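# Transfer the green pen from blue plate to white plate

## Task

Take the green pen off the blue plate and set it down on the white plate, then leave the gripper clear so nothing on the robot is in contact with the pen.

## Robot and tools

Robot: two arms, left_arm and right_arm, each ending in a two-finger gripper with a wrist camera. Base poses in the scene frame: left_arm at (-0.015, +0.340, 0) m, quat_wxyz (+1.000, 0, 0, -0.004); right_arm at (+0.046, -0.370, 0) m, quat_wxyz (+1.000, 0, 0, +0.015). A camera stand sits behind the arms. Loose objects may occasionally get nudged by something else.

Frames: the scene frame has its origin at table-top height, halfway between the nominal bases, +x out over the table, +y toward left_arm, +z up. Camera image sides do not match arm names. All hand positions, quaternions, velocities, targets and wrist camera poses are given in that arm's own base frame. Fixed cameras and the table use the scene frame. Reported hand poses can be a few centimetres off, worse at long reach. The gripper's fingers extend along its +z axis and close along its y axis; end_effector_position is the point between the pads, about 1 cm short of the tips.

Rows: every commanded row is 16 numbers: left_arm x, y, z (metres), qw, qx, qy, qz (w first), opening, then the same eight for right_arm. Include both arms even if only one moves. Positions and quaternions are absolute poses in each arm's base frame, not offsets. Opening runs from -1 (closed) to +1 (fully open, 0.093 m). To keep an arm still, resend the exact pose it reported when it stopped plus its desired opening; resend the same quaternion every row to keep orientation. Sending 0 for an opening is a real command.

execute_actions: actions is a list of actions; each action is a list of up to 15 rows, each row lasting 1/30 s; a short action repeats its last row until 15 steps. Each target must lie within 0.6 m of that gripper's current position along each gripper axis, or the action is rejected for both arms; a bad first action rejects the whole call. cameras: list of names, ["all"], [] or null (null gives all images only for an empty actions list). An empty actions list returns full state and images.

move: target is one 16-number row or a list of up to 15 rows (absolute poses, no 0.6 m limit). Each gripper travels in a straight line from its Hand target, rotating the short way. speed: m/s, 0.002 to 2.9, default 0.25 (rotation up to twice that in rad/s), one value or one per target. blend: metres of corner rounding per target for a list; 0 means stop at each. opening_speed: opening units per second, at least 0.2. grip_force: newtons per pad, 10 to 50 (full), one value or one per arm; persists; lower values close slowly. blocking: false returns after about 0.5 s while motion continues; a new move replaces it. A move lasts at most 10 s. Opening changes on later list rows apply only once everything is at rest. Paths do not avoid obstacles or the other arm; fast moves overshoot and hit harder. Avoid paths passing near an arm's own base, which can flip its shoulder posture.

wait: seconds 0 to 10; arms hold their last commands; returns early if a running move ends. stop: brakes a running move (fingers keep moving unless opening_speed was set). zoom_image: camera is one of cam_head_left, cam_head_right, cam_left_wrist, cam_right_wrist; region [x0, y0, x1, y1] in pixels from top-left, at most 504 by 504, on that camera's newest image. Images are 672x504. finished_scene: scene is this scene's integer number; irreversible, and the goal must hold without the robot.

Results: each gives per-arm end_effector_position, end_effector_quat_wxyz, Hand target (where the arm is actually being driven, possibly short of your command, so finish the rest next call), Tool commands, grip_measured, Joint positions (last entry is gripper gap in metres, floored at zero), Joint velocities (may say within noise), joint torques (include arm weight, offset and noisy; first three wrap at ±28 N m), motor temperatures. A move adds a move: line with its ending (done, off_target, moving, held, fault) and limits (paced = clipped pose, held = steps withheld). Done means within 10 mm and 2 degrees; it says nothing about contact.

Control quirks: orientation commands are clipped to 40 degrees from the measured orientation each step. Friction and gravity leave grippers low, short or tilted, and small moves may not happen or go sideways; check pose after each move and correct tilt.

Gripping: grip_measured +1 open, -1 closed; pads meet near -0.94, and each millimetre of object width adds about 0.0208. Readings may be up to 0.02 too high. For full force on a rigid object command about 0.24 below its width reading; thin or round items like a pen may need lower. Keep sending the closing value to hold; send well above the width reading to release. A sudden large closing command spikes force briefly.

Avoid: dropping the pen or releasing it while moving, anything falling or being left off the table, hitting the table or fixtures hard, arm-to-arm contact or one gripper closing on the other, stress on wrist camera cables (cable contact counts as touching), and heating motors by holding stretched poses or pushing at unreachable targets (75 °C warns, 90 °C folds the arm permanently, 100 °C it collapses). Any arm stop costs.

Each tool is called after "Emit:" as name(argument=value, ...), one argument or row to a line, values as JSON.

## Session

Emit:
execute_actions(
  actions=[],
)

Scene clock: 0.00 s.
left_arm: end_effector_position=(+0.3778, +0.0433, +0.0662) grip_measured=+1.000 end_effector_quat_wxyz=(+0.538, -0.102, +0.832, +0.092) | right_arm: end_effector_position=(+0.3883, -0.0296, +0.0658) grip_measured=+1.000 end_effector_quat_wxyz=(+0.518, +0.069, +0.847, -0.101)
Joint positions: left_arm=[-0.004 1.596 0.356 0.807 -0.27 -0.075 0.093] | right_arm=[0.046 1.599 0.425 0.694 0.285 0.036 0.093]
Joint velocities: within noise
Joint torques (N m): no reading
Motor temperatures (°C): left_arm=[26 28 30 30 26 28 26] | right_arm=[27 30 26 26 26 27 27]
Heat: left arm: 30 °C; right arm: 30 °C.
Hand target: left_arm +0.3805, +0.0433, +0.0712; +0.544, -0.103, +0.828, +0.092 | right_arm +0.3904, -0.0295, +0.0699; +0.523, +0.070, +0.844, -0.100
Tool commands: left_gripper/opening=+1.0 right_gripper/opening=+1.0

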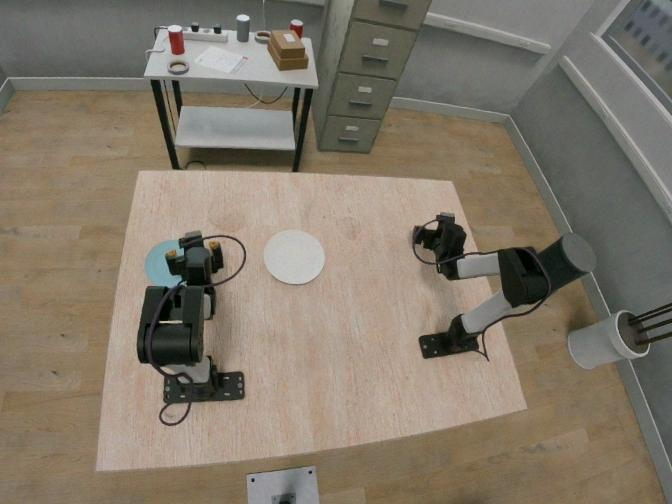

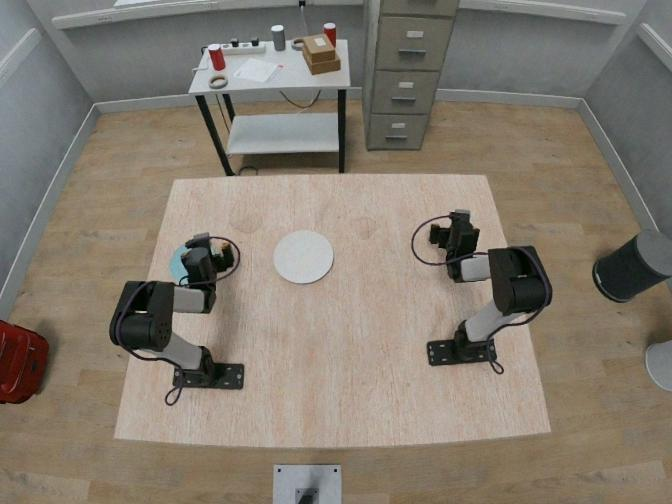

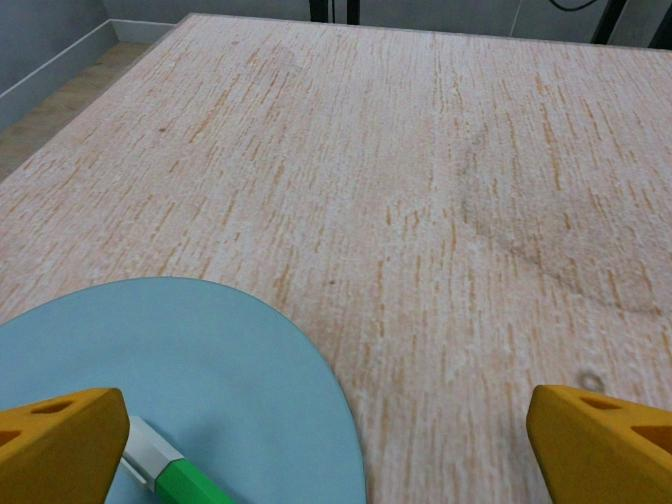

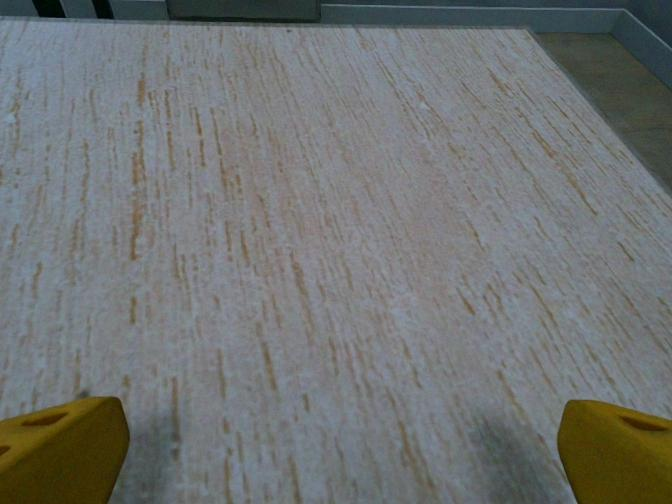

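Emit:
move(
  target=[0.30,0.07,0.2,0.05,0,0.999,0,1,0.3904,-0.0295,0.0699,0.523,0.070,0.844,-0.1,1],
  cameras=["all"],
)

Scene clock: 7.50 s.
left_arm: end_effector_position=(+0.2942, +0.0705, +0.1941) grip_measured=+1.000 end_effector_quat_wxyz=(+0.044, -0.010, +0.999, +0.007) | right_arm: end_effector_position=(+0.3883, -0.0296, +0.0658) grip_measured=+1.000 end_effector_quat_wxyz=(+0.518, +0.069, +0.847, -0.101)
Joint positions: left_arm=[0.238 1.631 1.625 -1.477 0.006 0.218 0.093] | right_arm=[0.046 1.599 0.425 0.694 0.285 0.036 0.093]
Joint torques (N m): left_arm=[0.7 -4.48 10.45 0.49 0.22 0.2] | right_arm=[0.23 -6.06 5.22 2.63 0.02 0.08]
Heat: left arm: 31 °C; right arm: 30 °C.
Hand target: left_arm +0.2988, +0.0713, +0.2013; +0.051, -0.006, +0.999, +0.001 | right_arm +0.3904, -0.0295, +0.0699; +0.523, +0.070, +0.844, -0.100
Off the commanded pose: left_arm 0.008 m, 2 deg | right_arm 0.005 m, 1 deg.
move: done

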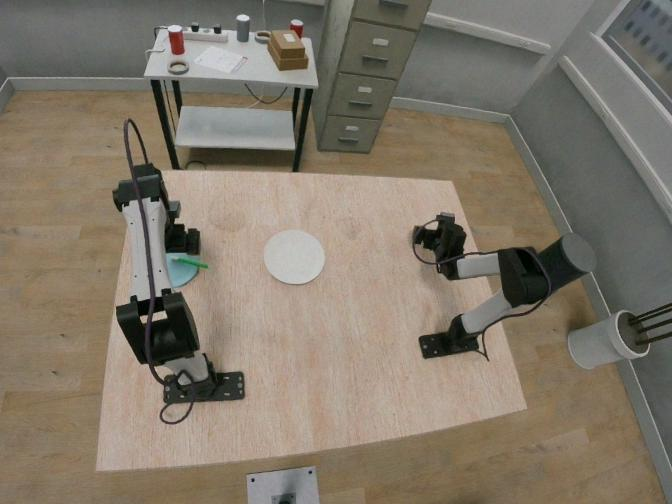

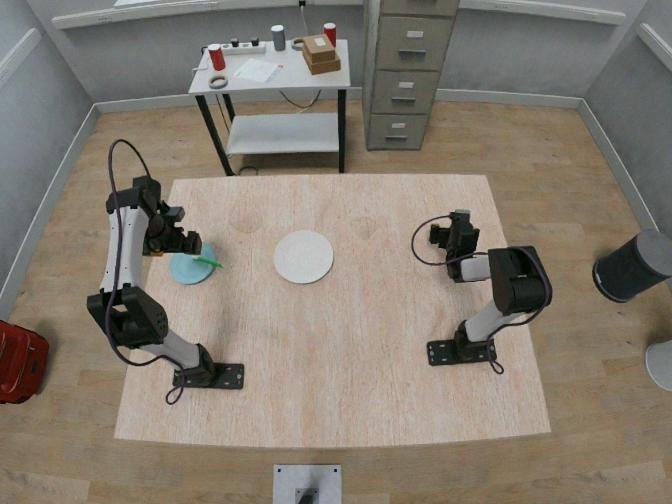

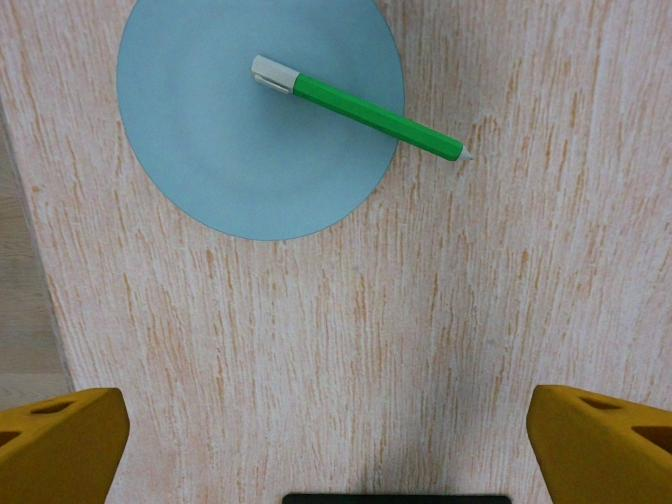

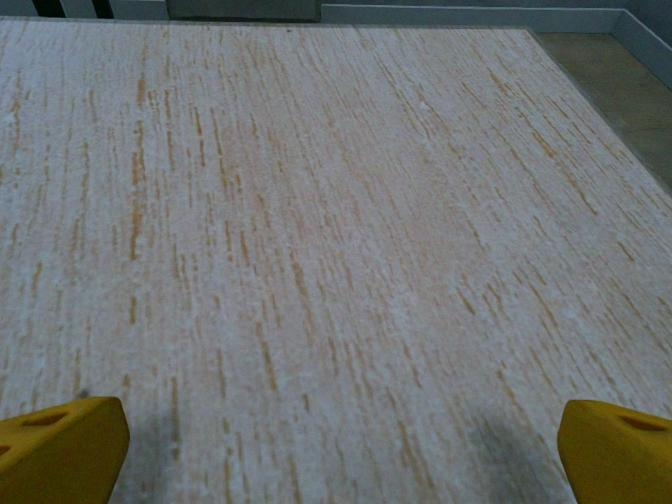

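Emit:
move(
  target=[0.34,0.045,0.13,0,-0.545,0.839,0,1,0.3904,-0.0295,0.0699,0.523,0.070,0.844,-0.1,1],
  cameras=["cam_head_left","cam_head_right","cam_left_wrist"],
)

Scene clock: 29.30 s.
left_arm: end_effector_position=(+0.3363, +0.0447, +0.1358) grip_measured=+1.000 end_effector_quat_wxyz=(-0.003, -0.538, +0.843, -0.008) | right_arm: end_effector_position=(+0.3883, -0.0296, +0.0658) grip_measured=+1.000 end_effector_quat_wxyz=(+0.518, +0.069, +0.847, -0.101)
Joint positions: left_arm=[0.14 1.828 1.625 -1.368 0.017 -0.995 0.093] | right_arm=[0.046 1.599 0.425 0.694 0.285 0.036 0.093]
Joint torques (N m): left_arm=[-0.85 -5.94 6.3 0.64 -0.11 -0.14] | right_arm=[0.21 -6.08 5.23 2.64 0.01 0.08]
Motor temperatures (°C): left_arm=[26 29 35 30 26 28 26] | right_arm=[27 32 28 32 26 27 27]
Heat: left arm: 35 °C; right arm: 32 °C.
Hand target: left_arm +0.3400, +0.0433, +0.1301; -0.002, -0.541, +0.841, -0.004 | right_arm +0.3904, -0.0295, +0.0699; +0.523, +0.070, +0.844, -0.100
Off the commanded pose: left_arm 0.007 m, 1 deg | right_arm 0.005 m, 1 deg.
move: done
Images, in order (width x height): cam_head_left 672x504, cam_head_right 672x504, cam_left_wrist 672x504.

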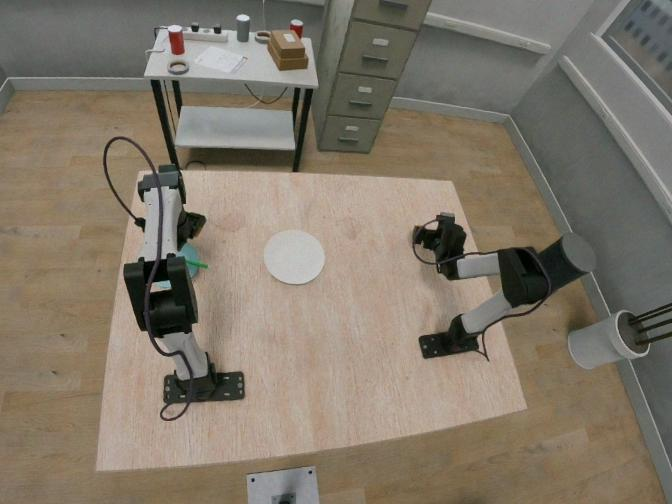

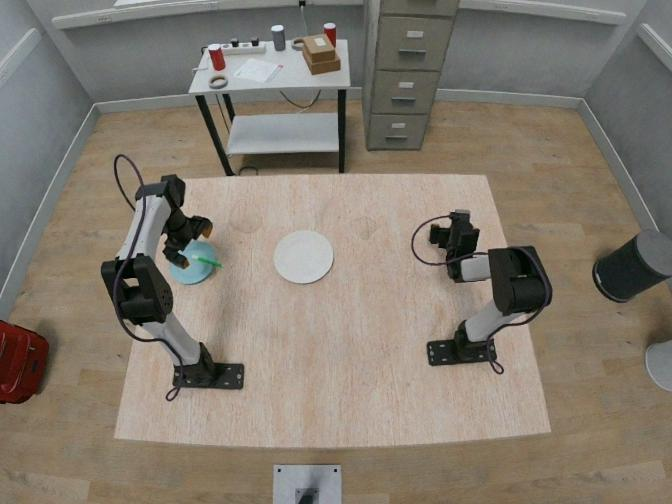

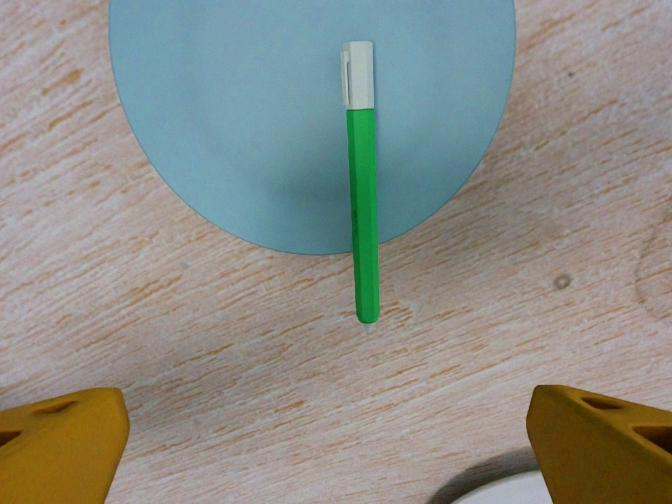

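Emit:
move(
  target=[0.363,0.067,0.075,0,-0.53,0.848,0,1,0.3904,-0.0295,0.0699,0.523,0.070,0.844,-0.1,1],
  cameras=["cam_head_right","cam_left_wrist"],
)

Scene clock: 43.13 s.
left_arm: end_effector_position=(+0.3647, +0.0621, +0.0831) grip_measured=+1.000 end_effector_quat_wxyz=(+0.001, -0.533, +0.846, -0.009) | right_arm: end_effector_position=(+0.3883, -0.0296, +0.0658) grip_measured=+1.000 end_effector_quat_wxyz=(+0.518, +0.069, +0.847, -0.101)
Joint positions: left_arm=[0.176 1.95 1.578 -1.19 0.017 -0.949 0.093] | right_arm=[0.046 1.599 0.425 0.694 0.285 0.036 0.093]
Joint torques (N m): left_arm=[0.54 -7.17 5.09 0.68 -0.22 0.18] | right_arm=[0.21 -6.08 5.26 2.63 0.01 0.09]
Heat: left arm: 35 °C; right arm: 33 °C.
Hand target: left_arm +0.3630, +0.0669, +0.0751; +0.000, -0.530, +0.848, +0.000 | right_arm +0.3904, -0.0295, +0.0699; +0.523, +0.070, +0.844, -0.100
Off the commanded pose: left_arm 0.010 m, 1 deg | right_arm 0.005 m, 1 deg.
move: done
Images, in order (width x height): cam_head_right 672x504, cam_left_wrist 672x504.

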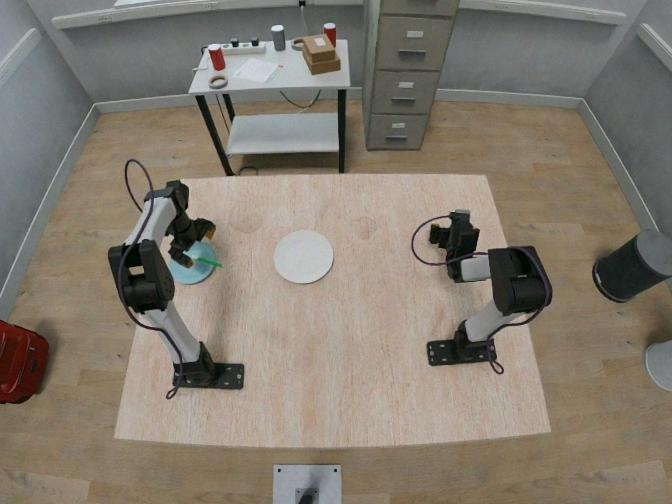

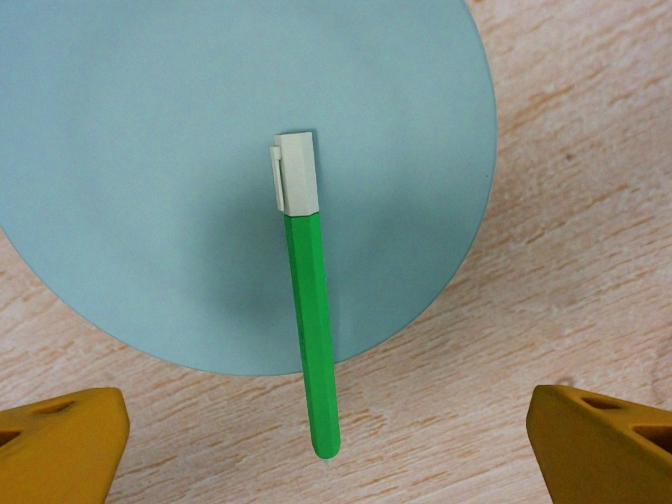

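Emit:
move(
  target=[0.375,0.104,0.045,0,-0.574,0.819,0,0.6,0.3904,-0.0295,0.0699,0.523,0.070,0.844,-0.1,1],
  cameras=["cam_head_right","cam_left_wrist"],
)

Scene clock: 53.27 s.
left_arm: end_effector_position=(+0.3711, +0.0998, +0.0487) grip_measured=+0.603 end_effector_quat_wxyz=(-0.007, -0.572, +0.820, -0.006) | right_arm: end_effector_position=(+0.3883, -0.0296, +0.0658) grip_measured=+1.000 end_effector_quat_wxyz=(+0.518, +0.069, +0.847, -0.101)
Joint positions: left_arm=[0.27 2.046 1.578 -1.112 0.017 -0.948 0.074] | right_arm=[0.046 1.599 0.425 0.694 0.285 0.036 0.093]
Joint torques (N m): left_arm=[0.01 -7.51 6.95 0.62 -0.21 -0.01] | right_arm=[0.24 -6.08 5.26 2.63 0.01 0.08]
Heat: left arm: 34 °C; right arm: 34 °C.
Hand target: left_arm +0.3751, +0.1038, +0.0451; +0.000, -0.573, +0.819, -0.001 | right_arm +0.3904, -0.0295, +0.0699; +0.523, +0.070, +0.844, -0.100
Off the commanded pose: left_arm 0.007 m, 1 deg | right_arm 0.005 m, 1 deg.
move: done
Images, in order (width x height): cam_head_right 672x504, cam_left_wrist 672x504.

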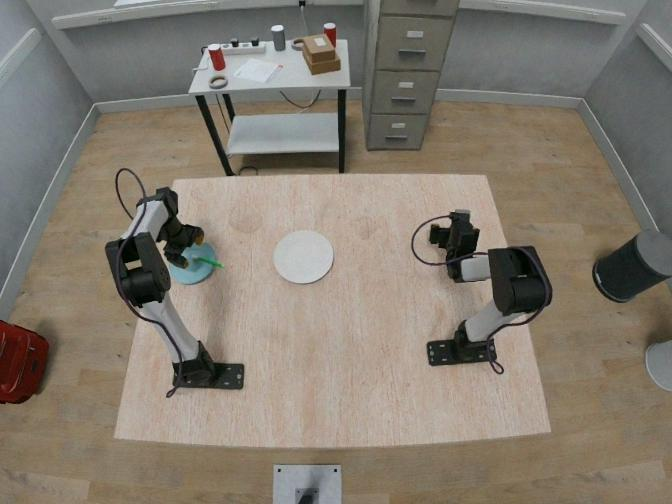

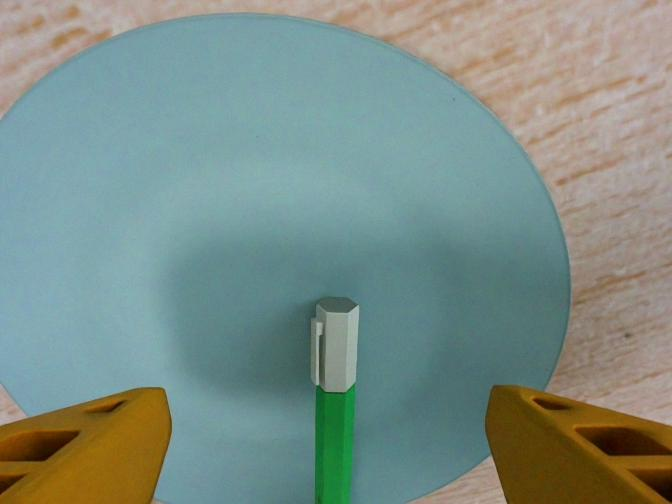

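Emit:
move(
  target=[0.374,0.092,0.02,0,-0.574,0.819,0,0.3,0.3904,-0.0295,0.0699,0.523,0.070,0.844,-0.1,1],
  speed=0.08,
  cameras=["cam_left_wrist"],
)

Scene clock: 59.50 s.
left_arm: end_effector_position=(+0.3770, +0.0927, +0.0311) grip_measured=+0.303 end_effector_quat_wxyz=(+0.005, -0.570, +0.821, -0.011) | right_arm: end_effector_position=(+0.3883, -0.0296, +0.0658) grip_measured=+1.000 end_effector_quat_wxyz=(+0.518, +0.069, +0.847, -0.101)
Joint positions: left_arm=[0.248 2.056 1.519 -1.018 0.017 -0.966 0.06] | right_arm=[0.046 1.599 0.425 0.694 0.285 0.036 0.093]
Joint torques (N m): left_arm=[-0.68 -7.32 4.64 0.69 -0.23 -0.15] | right_arm=[0.21 -6.02 5.22 2.63 0.01 0.08]
Heat: left arm: 33 °C; right arm: 34 °C.
Hand target: left_arm +0.3737, +0.0920, +0.0203; +0.000, -0.574, +0.819, +0.000 | right_arm +0.3904, -0.0295, +0.0699; +0.523, +0.070, +0.844, -0.100
Off the commanded pose: left_arm 0.012 m, 1 deg | right_arm 0.005 m, 1 deg.
move: off_target (left_arm)
Images, in order (width x height): cam_left_wrist 672x504.

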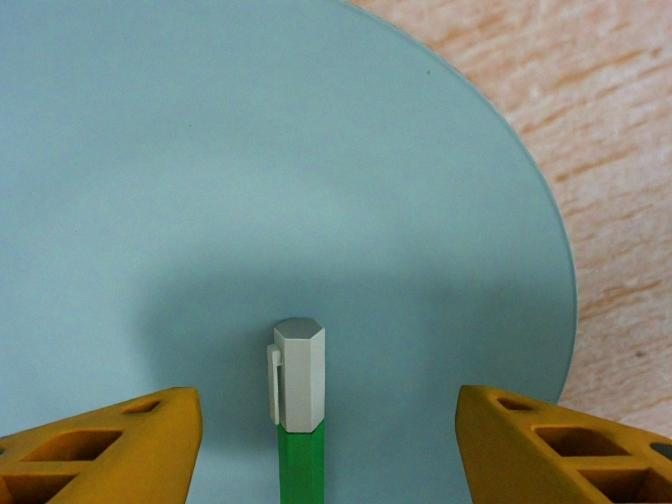

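Emit:
move(
  target=[0.367,0.093,0.01,0,-0.574,0.819,0,0.1,0.3904,-0.0295,0.0699,0.523,0.070,0.844,-0.1,1],
  speed=0.08,
  cameras=["cam_left_wrist"],
)

Scene clock: 65.40 s.
left_arm: end_effector_position=(+0.3701, +0.0909, +0.0202) grip_measured=+0.102 end_effector_quat_wxyz=(-0.002, -0.570, +0.821, -0.008) | right_arm: end_effector_position=(+0.3883, -0.0296, +0.0658) grip_measured=+1.000 end_effector_quat_wxyz=(+0.518, +0.069, +0.847, -0.101)
Joint positions: left_arm=[0.248 2.056 1.474 -0.987 0.017 -0.966 0.05] | right_arm=[0.046 1.599 0.425 0.694 0.285 0.036 0.093]
Joint torques (N m): left_arm=[-0.03 -7.94 3.52 0.83 -0.23 -0.07] | right_arm=[0.2 -6.02 5.23 2.63 0.01 0.08]
Heat: left arm: 33 °C; right arm: 35 °C.
Hand target: left_arm +0.3666, +0.0929, +0.0102; -0.001, -0.574, +0.819, +0.000 | right_arm +0.3904, -0.0295, +0.0699; +0.523, +0.070, +0.844, -0.100
Off the commanded pose: left_arm 0.011 m, 1 deg | right_arm 0.005 m, 1 deg.
move: off_target (left_arm)
Images, in order (width x height): cam_left_wrist 672x504.

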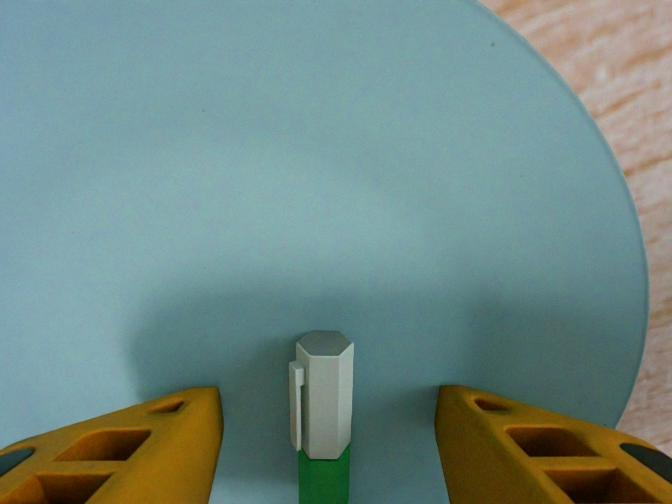

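Emit:
move(
  target=[0.367,0.093,0.007,0,-0.574,0.819,0,-1,0.3904,-0.0295,0.0699,0.523,0.070,0.844,-0.1,1],
  opening_speed=0.8,
  grip_force=30,
  cameras=["cam_left_wrist"],
)

Scene clock: 73.90 s.
left_arm: end_effector_position=(+0.3732, +0.0917, +0.0199) grip_measured=-0.797 end_effector_quat_wxyz=(+0.004, -0.570, +0.821, -0.011) | right_arm: end_effector_position=(+0.3883, -0.0296, +0.0658) grip_measured=+1.000 end_effector_quat_wxyz=(+0.518, +0.069, +0.847, -0.101)
Joint positions: left_arm=[0.248 2.056 1.472 -0.972 0.017 -0.966 0.007] | right_arm=[0.046 1.599 0.425 0.694 0.285 0.036 0.093]
Joint torques (N m): left_arm=[-0.05 -7.68 3.14 0.81 -0.23 -0.07] | right_arm=[0.23 -6.05 5.19 2.63 0.01 0.08]
Motor temperatures (°C): left_arm=[26 34 33 30 26 28 26] | right_arm=[27 33 30 35 26 27 27]
Heat: left arm: 34 °C; right arm: 35 °C.
Hand target: left_arm +0.3666, +0.0929, +0.0074; -0.001, -0.574, +0.819, +0.000 | right_arm +0.3904, -0.0295, +0.0699; +0.523, +0.070, +0.844, -0.100
Off the commanded pose: left_arm 0.014 m, 1 deg | right_arm 0.005 m, 1 deg.
grip_force (N): 30, 30
move: off_target (left_arm)
Images, in order (width x height): cam_left_wrist 672x504.

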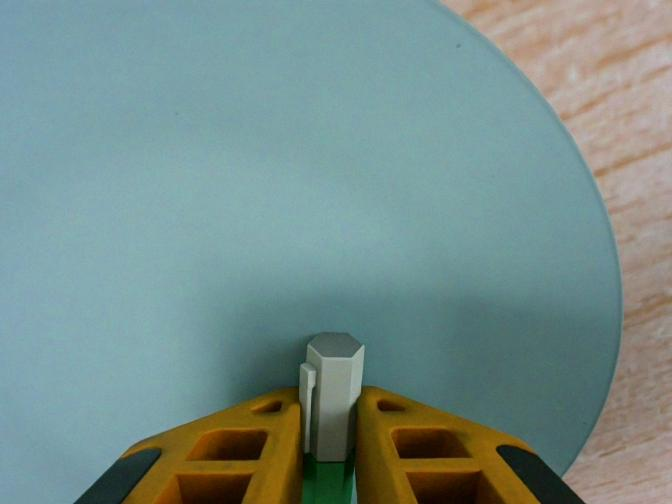

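Emit:
move(
  target=[
    [0.368,0.093,0.12,0,-0.574,0.819,0,-1,0.3904,-0.0295,0.0699,0.523,0.070,0.844,-0.1,1],
    [0.38,-0.17,0.12,0,-0.574,0.819,0,-1,0.3904,-0.0295,0.0699,0.523,0.070,0.844,-0.1,1],
  ],
  blend=0.03,
  cameras=["cam_head_left","cam_head_right","cam_left_wrist"],
)

Scene clock: 82.67 s.
left_arm: end_effector_position=(+0.3721, -0.1722, +0.1178) grip_measured=-0.802 end_effector_quat_wxyz=(-0.007, -0.563, +0.826, +0.001) | right_arm: end_effector_position=(+0.3883, -0.0296, +0.0658) grip_measured=+1.000 end_effector_quat_wxyz=(+0.518, +0.069, +0.847, -0.101)
Joint positions: left_arm=[-0.428 2.134 1.986 -1.432 0.012 -1.626 0.007] | right_arm=[0.046 1.599 0.425 0.694 0.285 0.036 0.093]
Joint torques (N m): left_arm=[0.76 -7.57 10.21 0.21 -0.22 -0.16] | right_arm=[0.24 -6.05 5.19 2.63 0.01 0.08]
Heat: left arm: 35 °C; right arm: 36 °C.
Hand target: left_arm +0.3794, -0.1689, +0.1199; +0.000, -0.574, +0.819, +0.002 | right_arm +0.3904, -0.0295, +0.0699; +0.523, +0.070, +0.844, -0.100
Off the commanded pose: left_arm 0.009 m, 2 deg | right_arm 0.005 m, 1 deg.
grip_force (N): 30, 30
move: done
Images, in order (width x height): cam_head_left 672x504, cam_head_right 672x504, cam_left_wrist 672x504.

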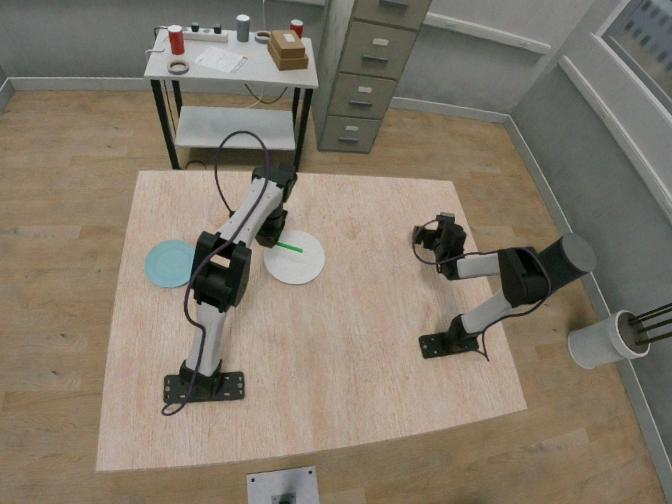

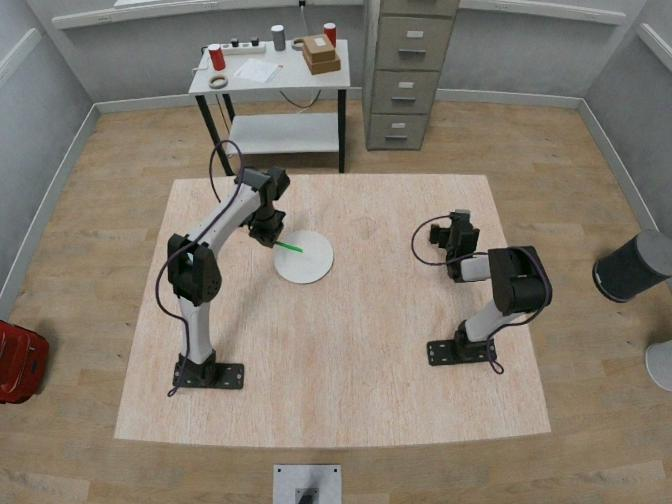

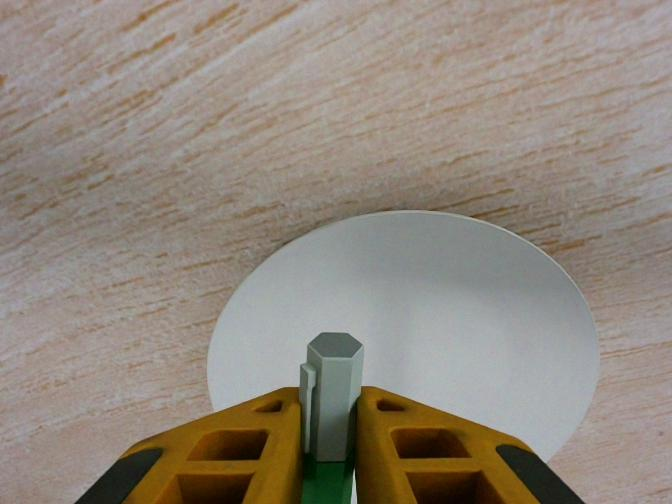

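Emit:
move(
  target=[
    [0.397,-0.158,0.06,0,-0.574,0.819,0,-1,0.3904,-0.0295,0.0699,0.523,0.070,0.844,-0.1,1],
    [0.397,-0.158,0.018,0,-0.574,0.819,0,-1,0.3904,-0.0295,0.0699,0.523,0.070,0.844,-0.1,1],
  ],
  speed=[0.15,0.06],
  cameras=["cam_head_left","cam_head_right","cam_left_wrist"],
)

Scene clock: 99.37 s.
left_arm: end_effector_position=(+0.3966, -0.1626, +0.0342) grip_measured=-0.802 end_effector_quat_wxyz=(+0.000, -0.577, +0.817, -0.009) | right_arm: end_effector_position=(+0.3883, -0.0296, +0.0658) grip_measured=+1.000 end_effector_quat_wxyz=(+0.518, +0.069, +0.847, -0.101)
Joint positions: left_arm=[-0.385 2.21 1.775 -1.121 0.01 -1.615 0.007] | right_arm=[0.046 1.599 0.425 0.694 0.285 0.036 0.093]
Joint torques (N m): left_arm=[0.53 -7.9 4.26 0.78 -0.18 0.17] | right_arm=[0.2 -6.06 5.24 2.63 0.01 0.08]
Heat: left arm: 36 °C; right arm: 37 °C.
Hand target: left_arm +0.3964, -0.1577, +0.0184; +0.000, -0.574, +0.819, +0.001 | right_arm +0.3904, -0.0295, +0.0699; +0.523, +0.070, +0.844, -0.100
Off the commanded pose: left_arm 0.017 m, 1 deg | right_arm 0.005 m, 1 deg.
grip_force (N): 30, 30
move: off_target (left_arm)
Images, in order (width x height): cam_head_left 672x504, cam_head_right 672x504, cam_left_wrist 672x504.

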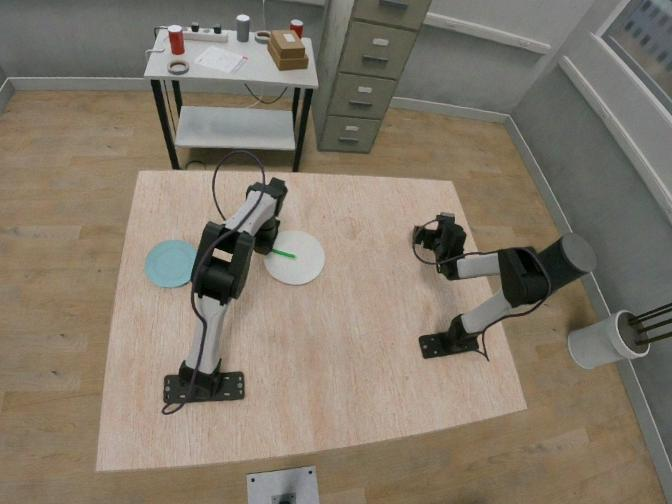

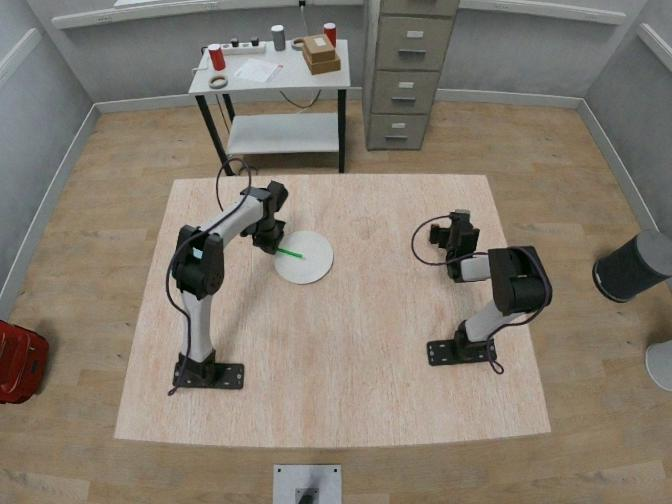

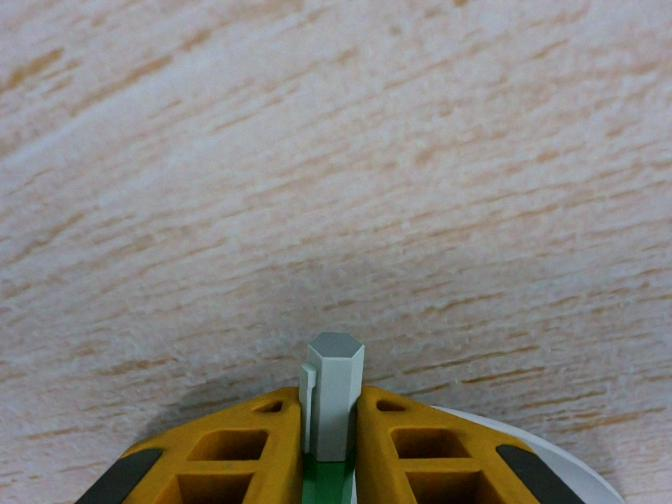

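Emit:
move(
  target=[
    [0.397,-0.158,0.055,0,-0.574,0.819,0,-1,0.3904,-0.0295,0.0699,0.523,0.070,0.844,-0.1,1],
    [0.386,-0.219,0.055,0,-0.574,0.819,0,-1,0.3904,-0.0295,0.0699,0.523,0.070,0.844,-0.1,1],
    [0.386,-0.219,0.015,0,-0.574,0.819,0,-1,0.3904,-0.0295,0.0699,0.523,0.070,0.844,-0.1,1],
  ],
  speed=[0.15,0.15,0.05],
  blend=[0.01,0.01,0],
  cameras=["cam_head_left","cam_head_right","cam_left_wrist"],
)

Scene clock: 109.77 s.
left_arm: end_effector_position=(+0.3868, -0.2250, +0.0277) grip_measured=-0.802 end_effector_quat_wxyz=(-0.001, -0.565, +0.825, -0.013) | right_arm: end_effector_position=(+0.3883, -0.0296, +0.0658) grip_measured=+1.000 end_effector_quat_wxyz=(+0.518, +0.069, +0.847, -0.101)
Joint positions: left_arm=[-0.522 2.288 1.878 -1.139 0.012 -1.722 0.007] | right_arm=[0.046 1.599 0.425 0.694 0.285 0.036 0.093]
Joint torques (N m): left_arm=[0.55 -8.8 4.81 0.6 -0.18 -0.16] | right_arm=[0.21 -6.05 5.24 2.63 0.01 0.09]
Heat: left arm: 37 °C; right arm: 37 °C.
Hand target: left_arm +0.3858, -0.2190, +0.0153; +0.000, -0.574, +0.819, +0.000 | right_arm +0.3904, -0.0295, +0.0699; +0.523, +0.070, +0.844, -0.100
Off the commanded pose: left_arm 0.014 m, 2 deg | right_arm 0.005 m, 1 deg.
grip_force (N): 30, 30
move: off_target (left_arm)
Images, in order (width x height): cam_head_left 672x504, cam_head_right 672x504, cam_left_wrist 672x504.

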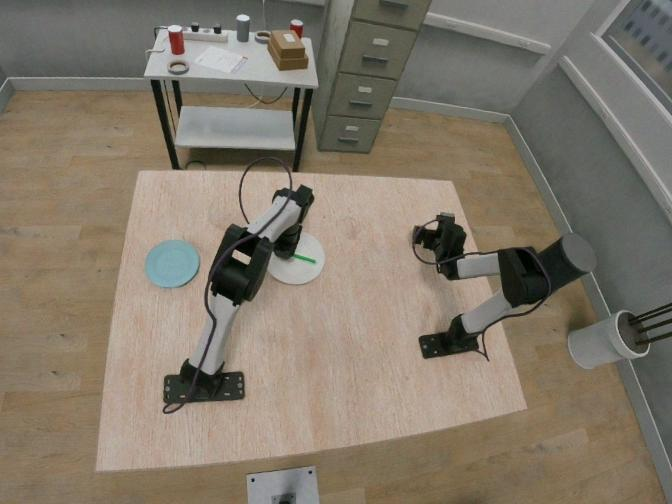

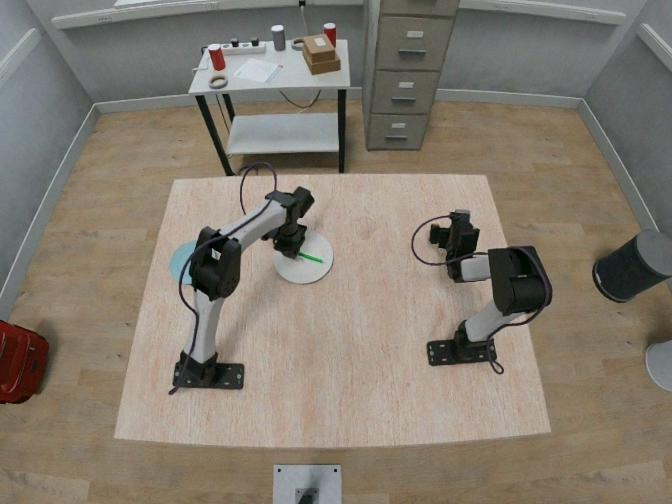

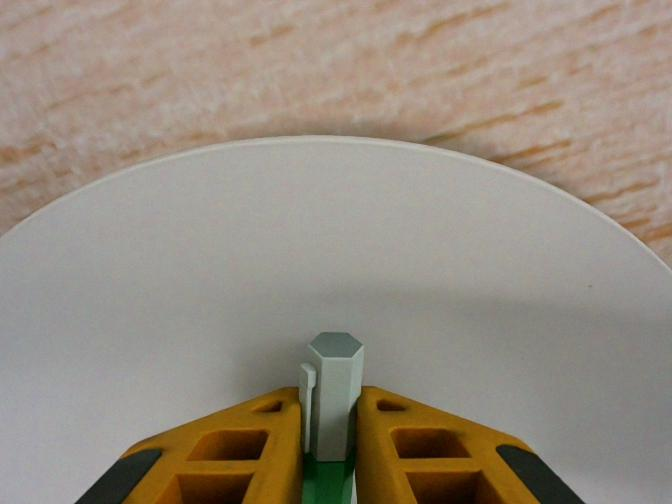

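Emit:
move(
  target=[0.388,-0.207,0.006,0,-0.574,0.819,0,-1,0.3904,-0.0295,0.0699,0.523,0.070,0.844,-0.1,1],
  speed=0.05,
  cameras=["cam_head_left","cam_left_wrist"],
)

Scene clock: 114.50 s.
left_arm: end_effector_position=(+0.3864, -0.2207, +0.0216) grip_measured=-0.803 end_effector_quat_wxyz=(-0.003, -0.568, +0.823, -0.012) | right_arm: end_effector_position=(+0.3883, -0.0296, +0.0658) grip_measured=+1.000 end_effector_quat_wxyz=(+0.518, +0.069, +0.847, -0.101)
Joint positions: left_arm=[-0.513 2.285 1.849 -1.116 0.015 -1.722 0.007] | right_arm=[0.046 1.599 0.425 0.694 0.285 0.036 0.093]
Joint torques (N m): left_arm=[2.06 -9.21 2.86 0.79 -0.22 0.13] | right_arm=[0.2 -6.08 5.22 2.63 0.01 0.08]
Heat: left arm: 37 °C; right arm: 38 °C.
Hand target: left_arm +0.3872, -0.2070, +0.0064; -0.001, -0.574, +0.819, +0.001 | right_arm +0.3904, -0.0295, +0.0699; +0.523, +0.070, +0.844, -0.100
Off the commanded pose: left_arm 0.021 m, 2 deg | right_arm 0.005 m, 1 deg.
grip_force (N): 30, 30
move: off_target (left_arm)
Images, in order (width x height): cam_head_left 672x504, cam_left_wrist 672x504.

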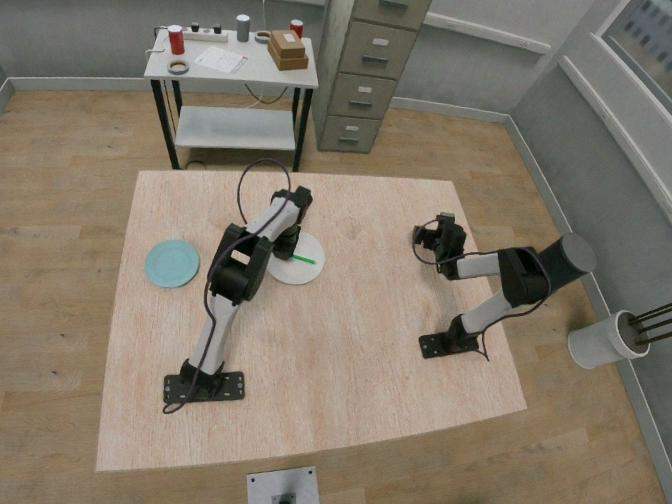

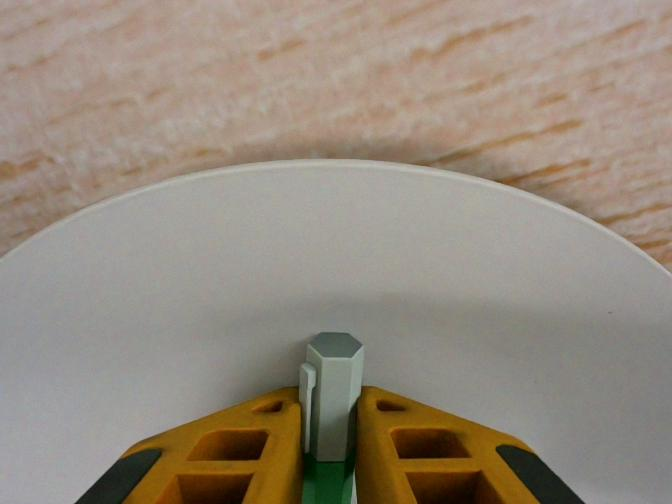

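Emit:
move(
  target=[
    [0.387,-0.217,0.006,0,-0.574,0.819,0,-0.3,0.3904,-0.0295,0.0699,0.523,0.070,0.844,-0.1,1],
    [0.387,-0.217,0.12,0,-0.574,0.819,0,-0.3,0.3904,-0.0295,0.0699,0.523,0.070,0.844,-0.1,1],
  ],
  speed=[0.03,0.15],
  opening_speed=0.6,
  cameras=["cam_head_right","cam_left_wrist"],
)

Scene clock: 122.27 s.
left_arm: end_effector_position=(+0.3817, -0.2183, +0.1180) grip_measured=-0.303 end_effector_quat_wxyz=(-0.008, -0.568, +0.823, -0.002) | right_arm: end_effector_position=(+0.3883, -0.0296, +0.0658) grip_measured=+1.000 end_effector_quat_wxyz=(+0.518, +0.069, +0.847, -0.101)
Joint positions: left_arm=[-0.513 2.284 2.233 -1.523 0.017 -1.722 0.031] | right_arm=[0.046 1.599 0.425 0.694 0.285 0.036 0.093]
Joint torques (N m): left_arm=[0.2 -8.59 9.95 0.19 -0.25 -0.11] | right_arm=[0.23 -6.05 5.23 2.63 0.01 0.09]
Motor temperatures (°C): left_arm=[26 39 33 30 26 28 26] | right_arm=[27 33 30 38 26 27 27]
Heat: left arm: 39 °C; right arm: 38 °C.
Hand target: left_arm +0.3872, -0.2168, +0.1200; +0.001, -0.574, +0.819, -0.001 | right_arm +0.3904, -0.0295, +0.0699; +0.523, +0.070, +0.844, -0.100
Off the commanded pose: left_arm 0.006 m, 1 deg | right_arm 0.005 m, 1 deg.
grip_force (N): 30, 30
move: done
Images, in order (width x height): cam_head_right 672x504, cam_left_wrist 672x504.

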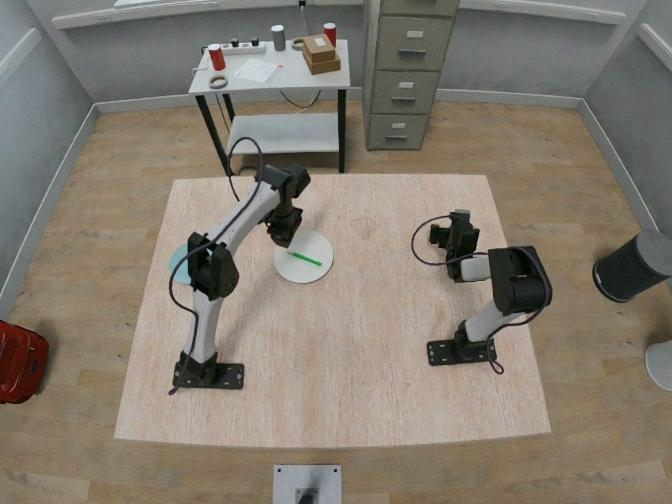

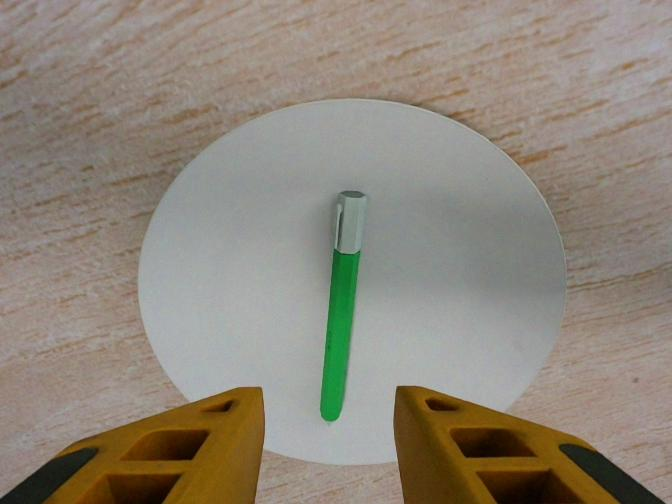

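Done.

Emit:
finished_scene(
  scene=1,
)

The scene is finished: the task was done.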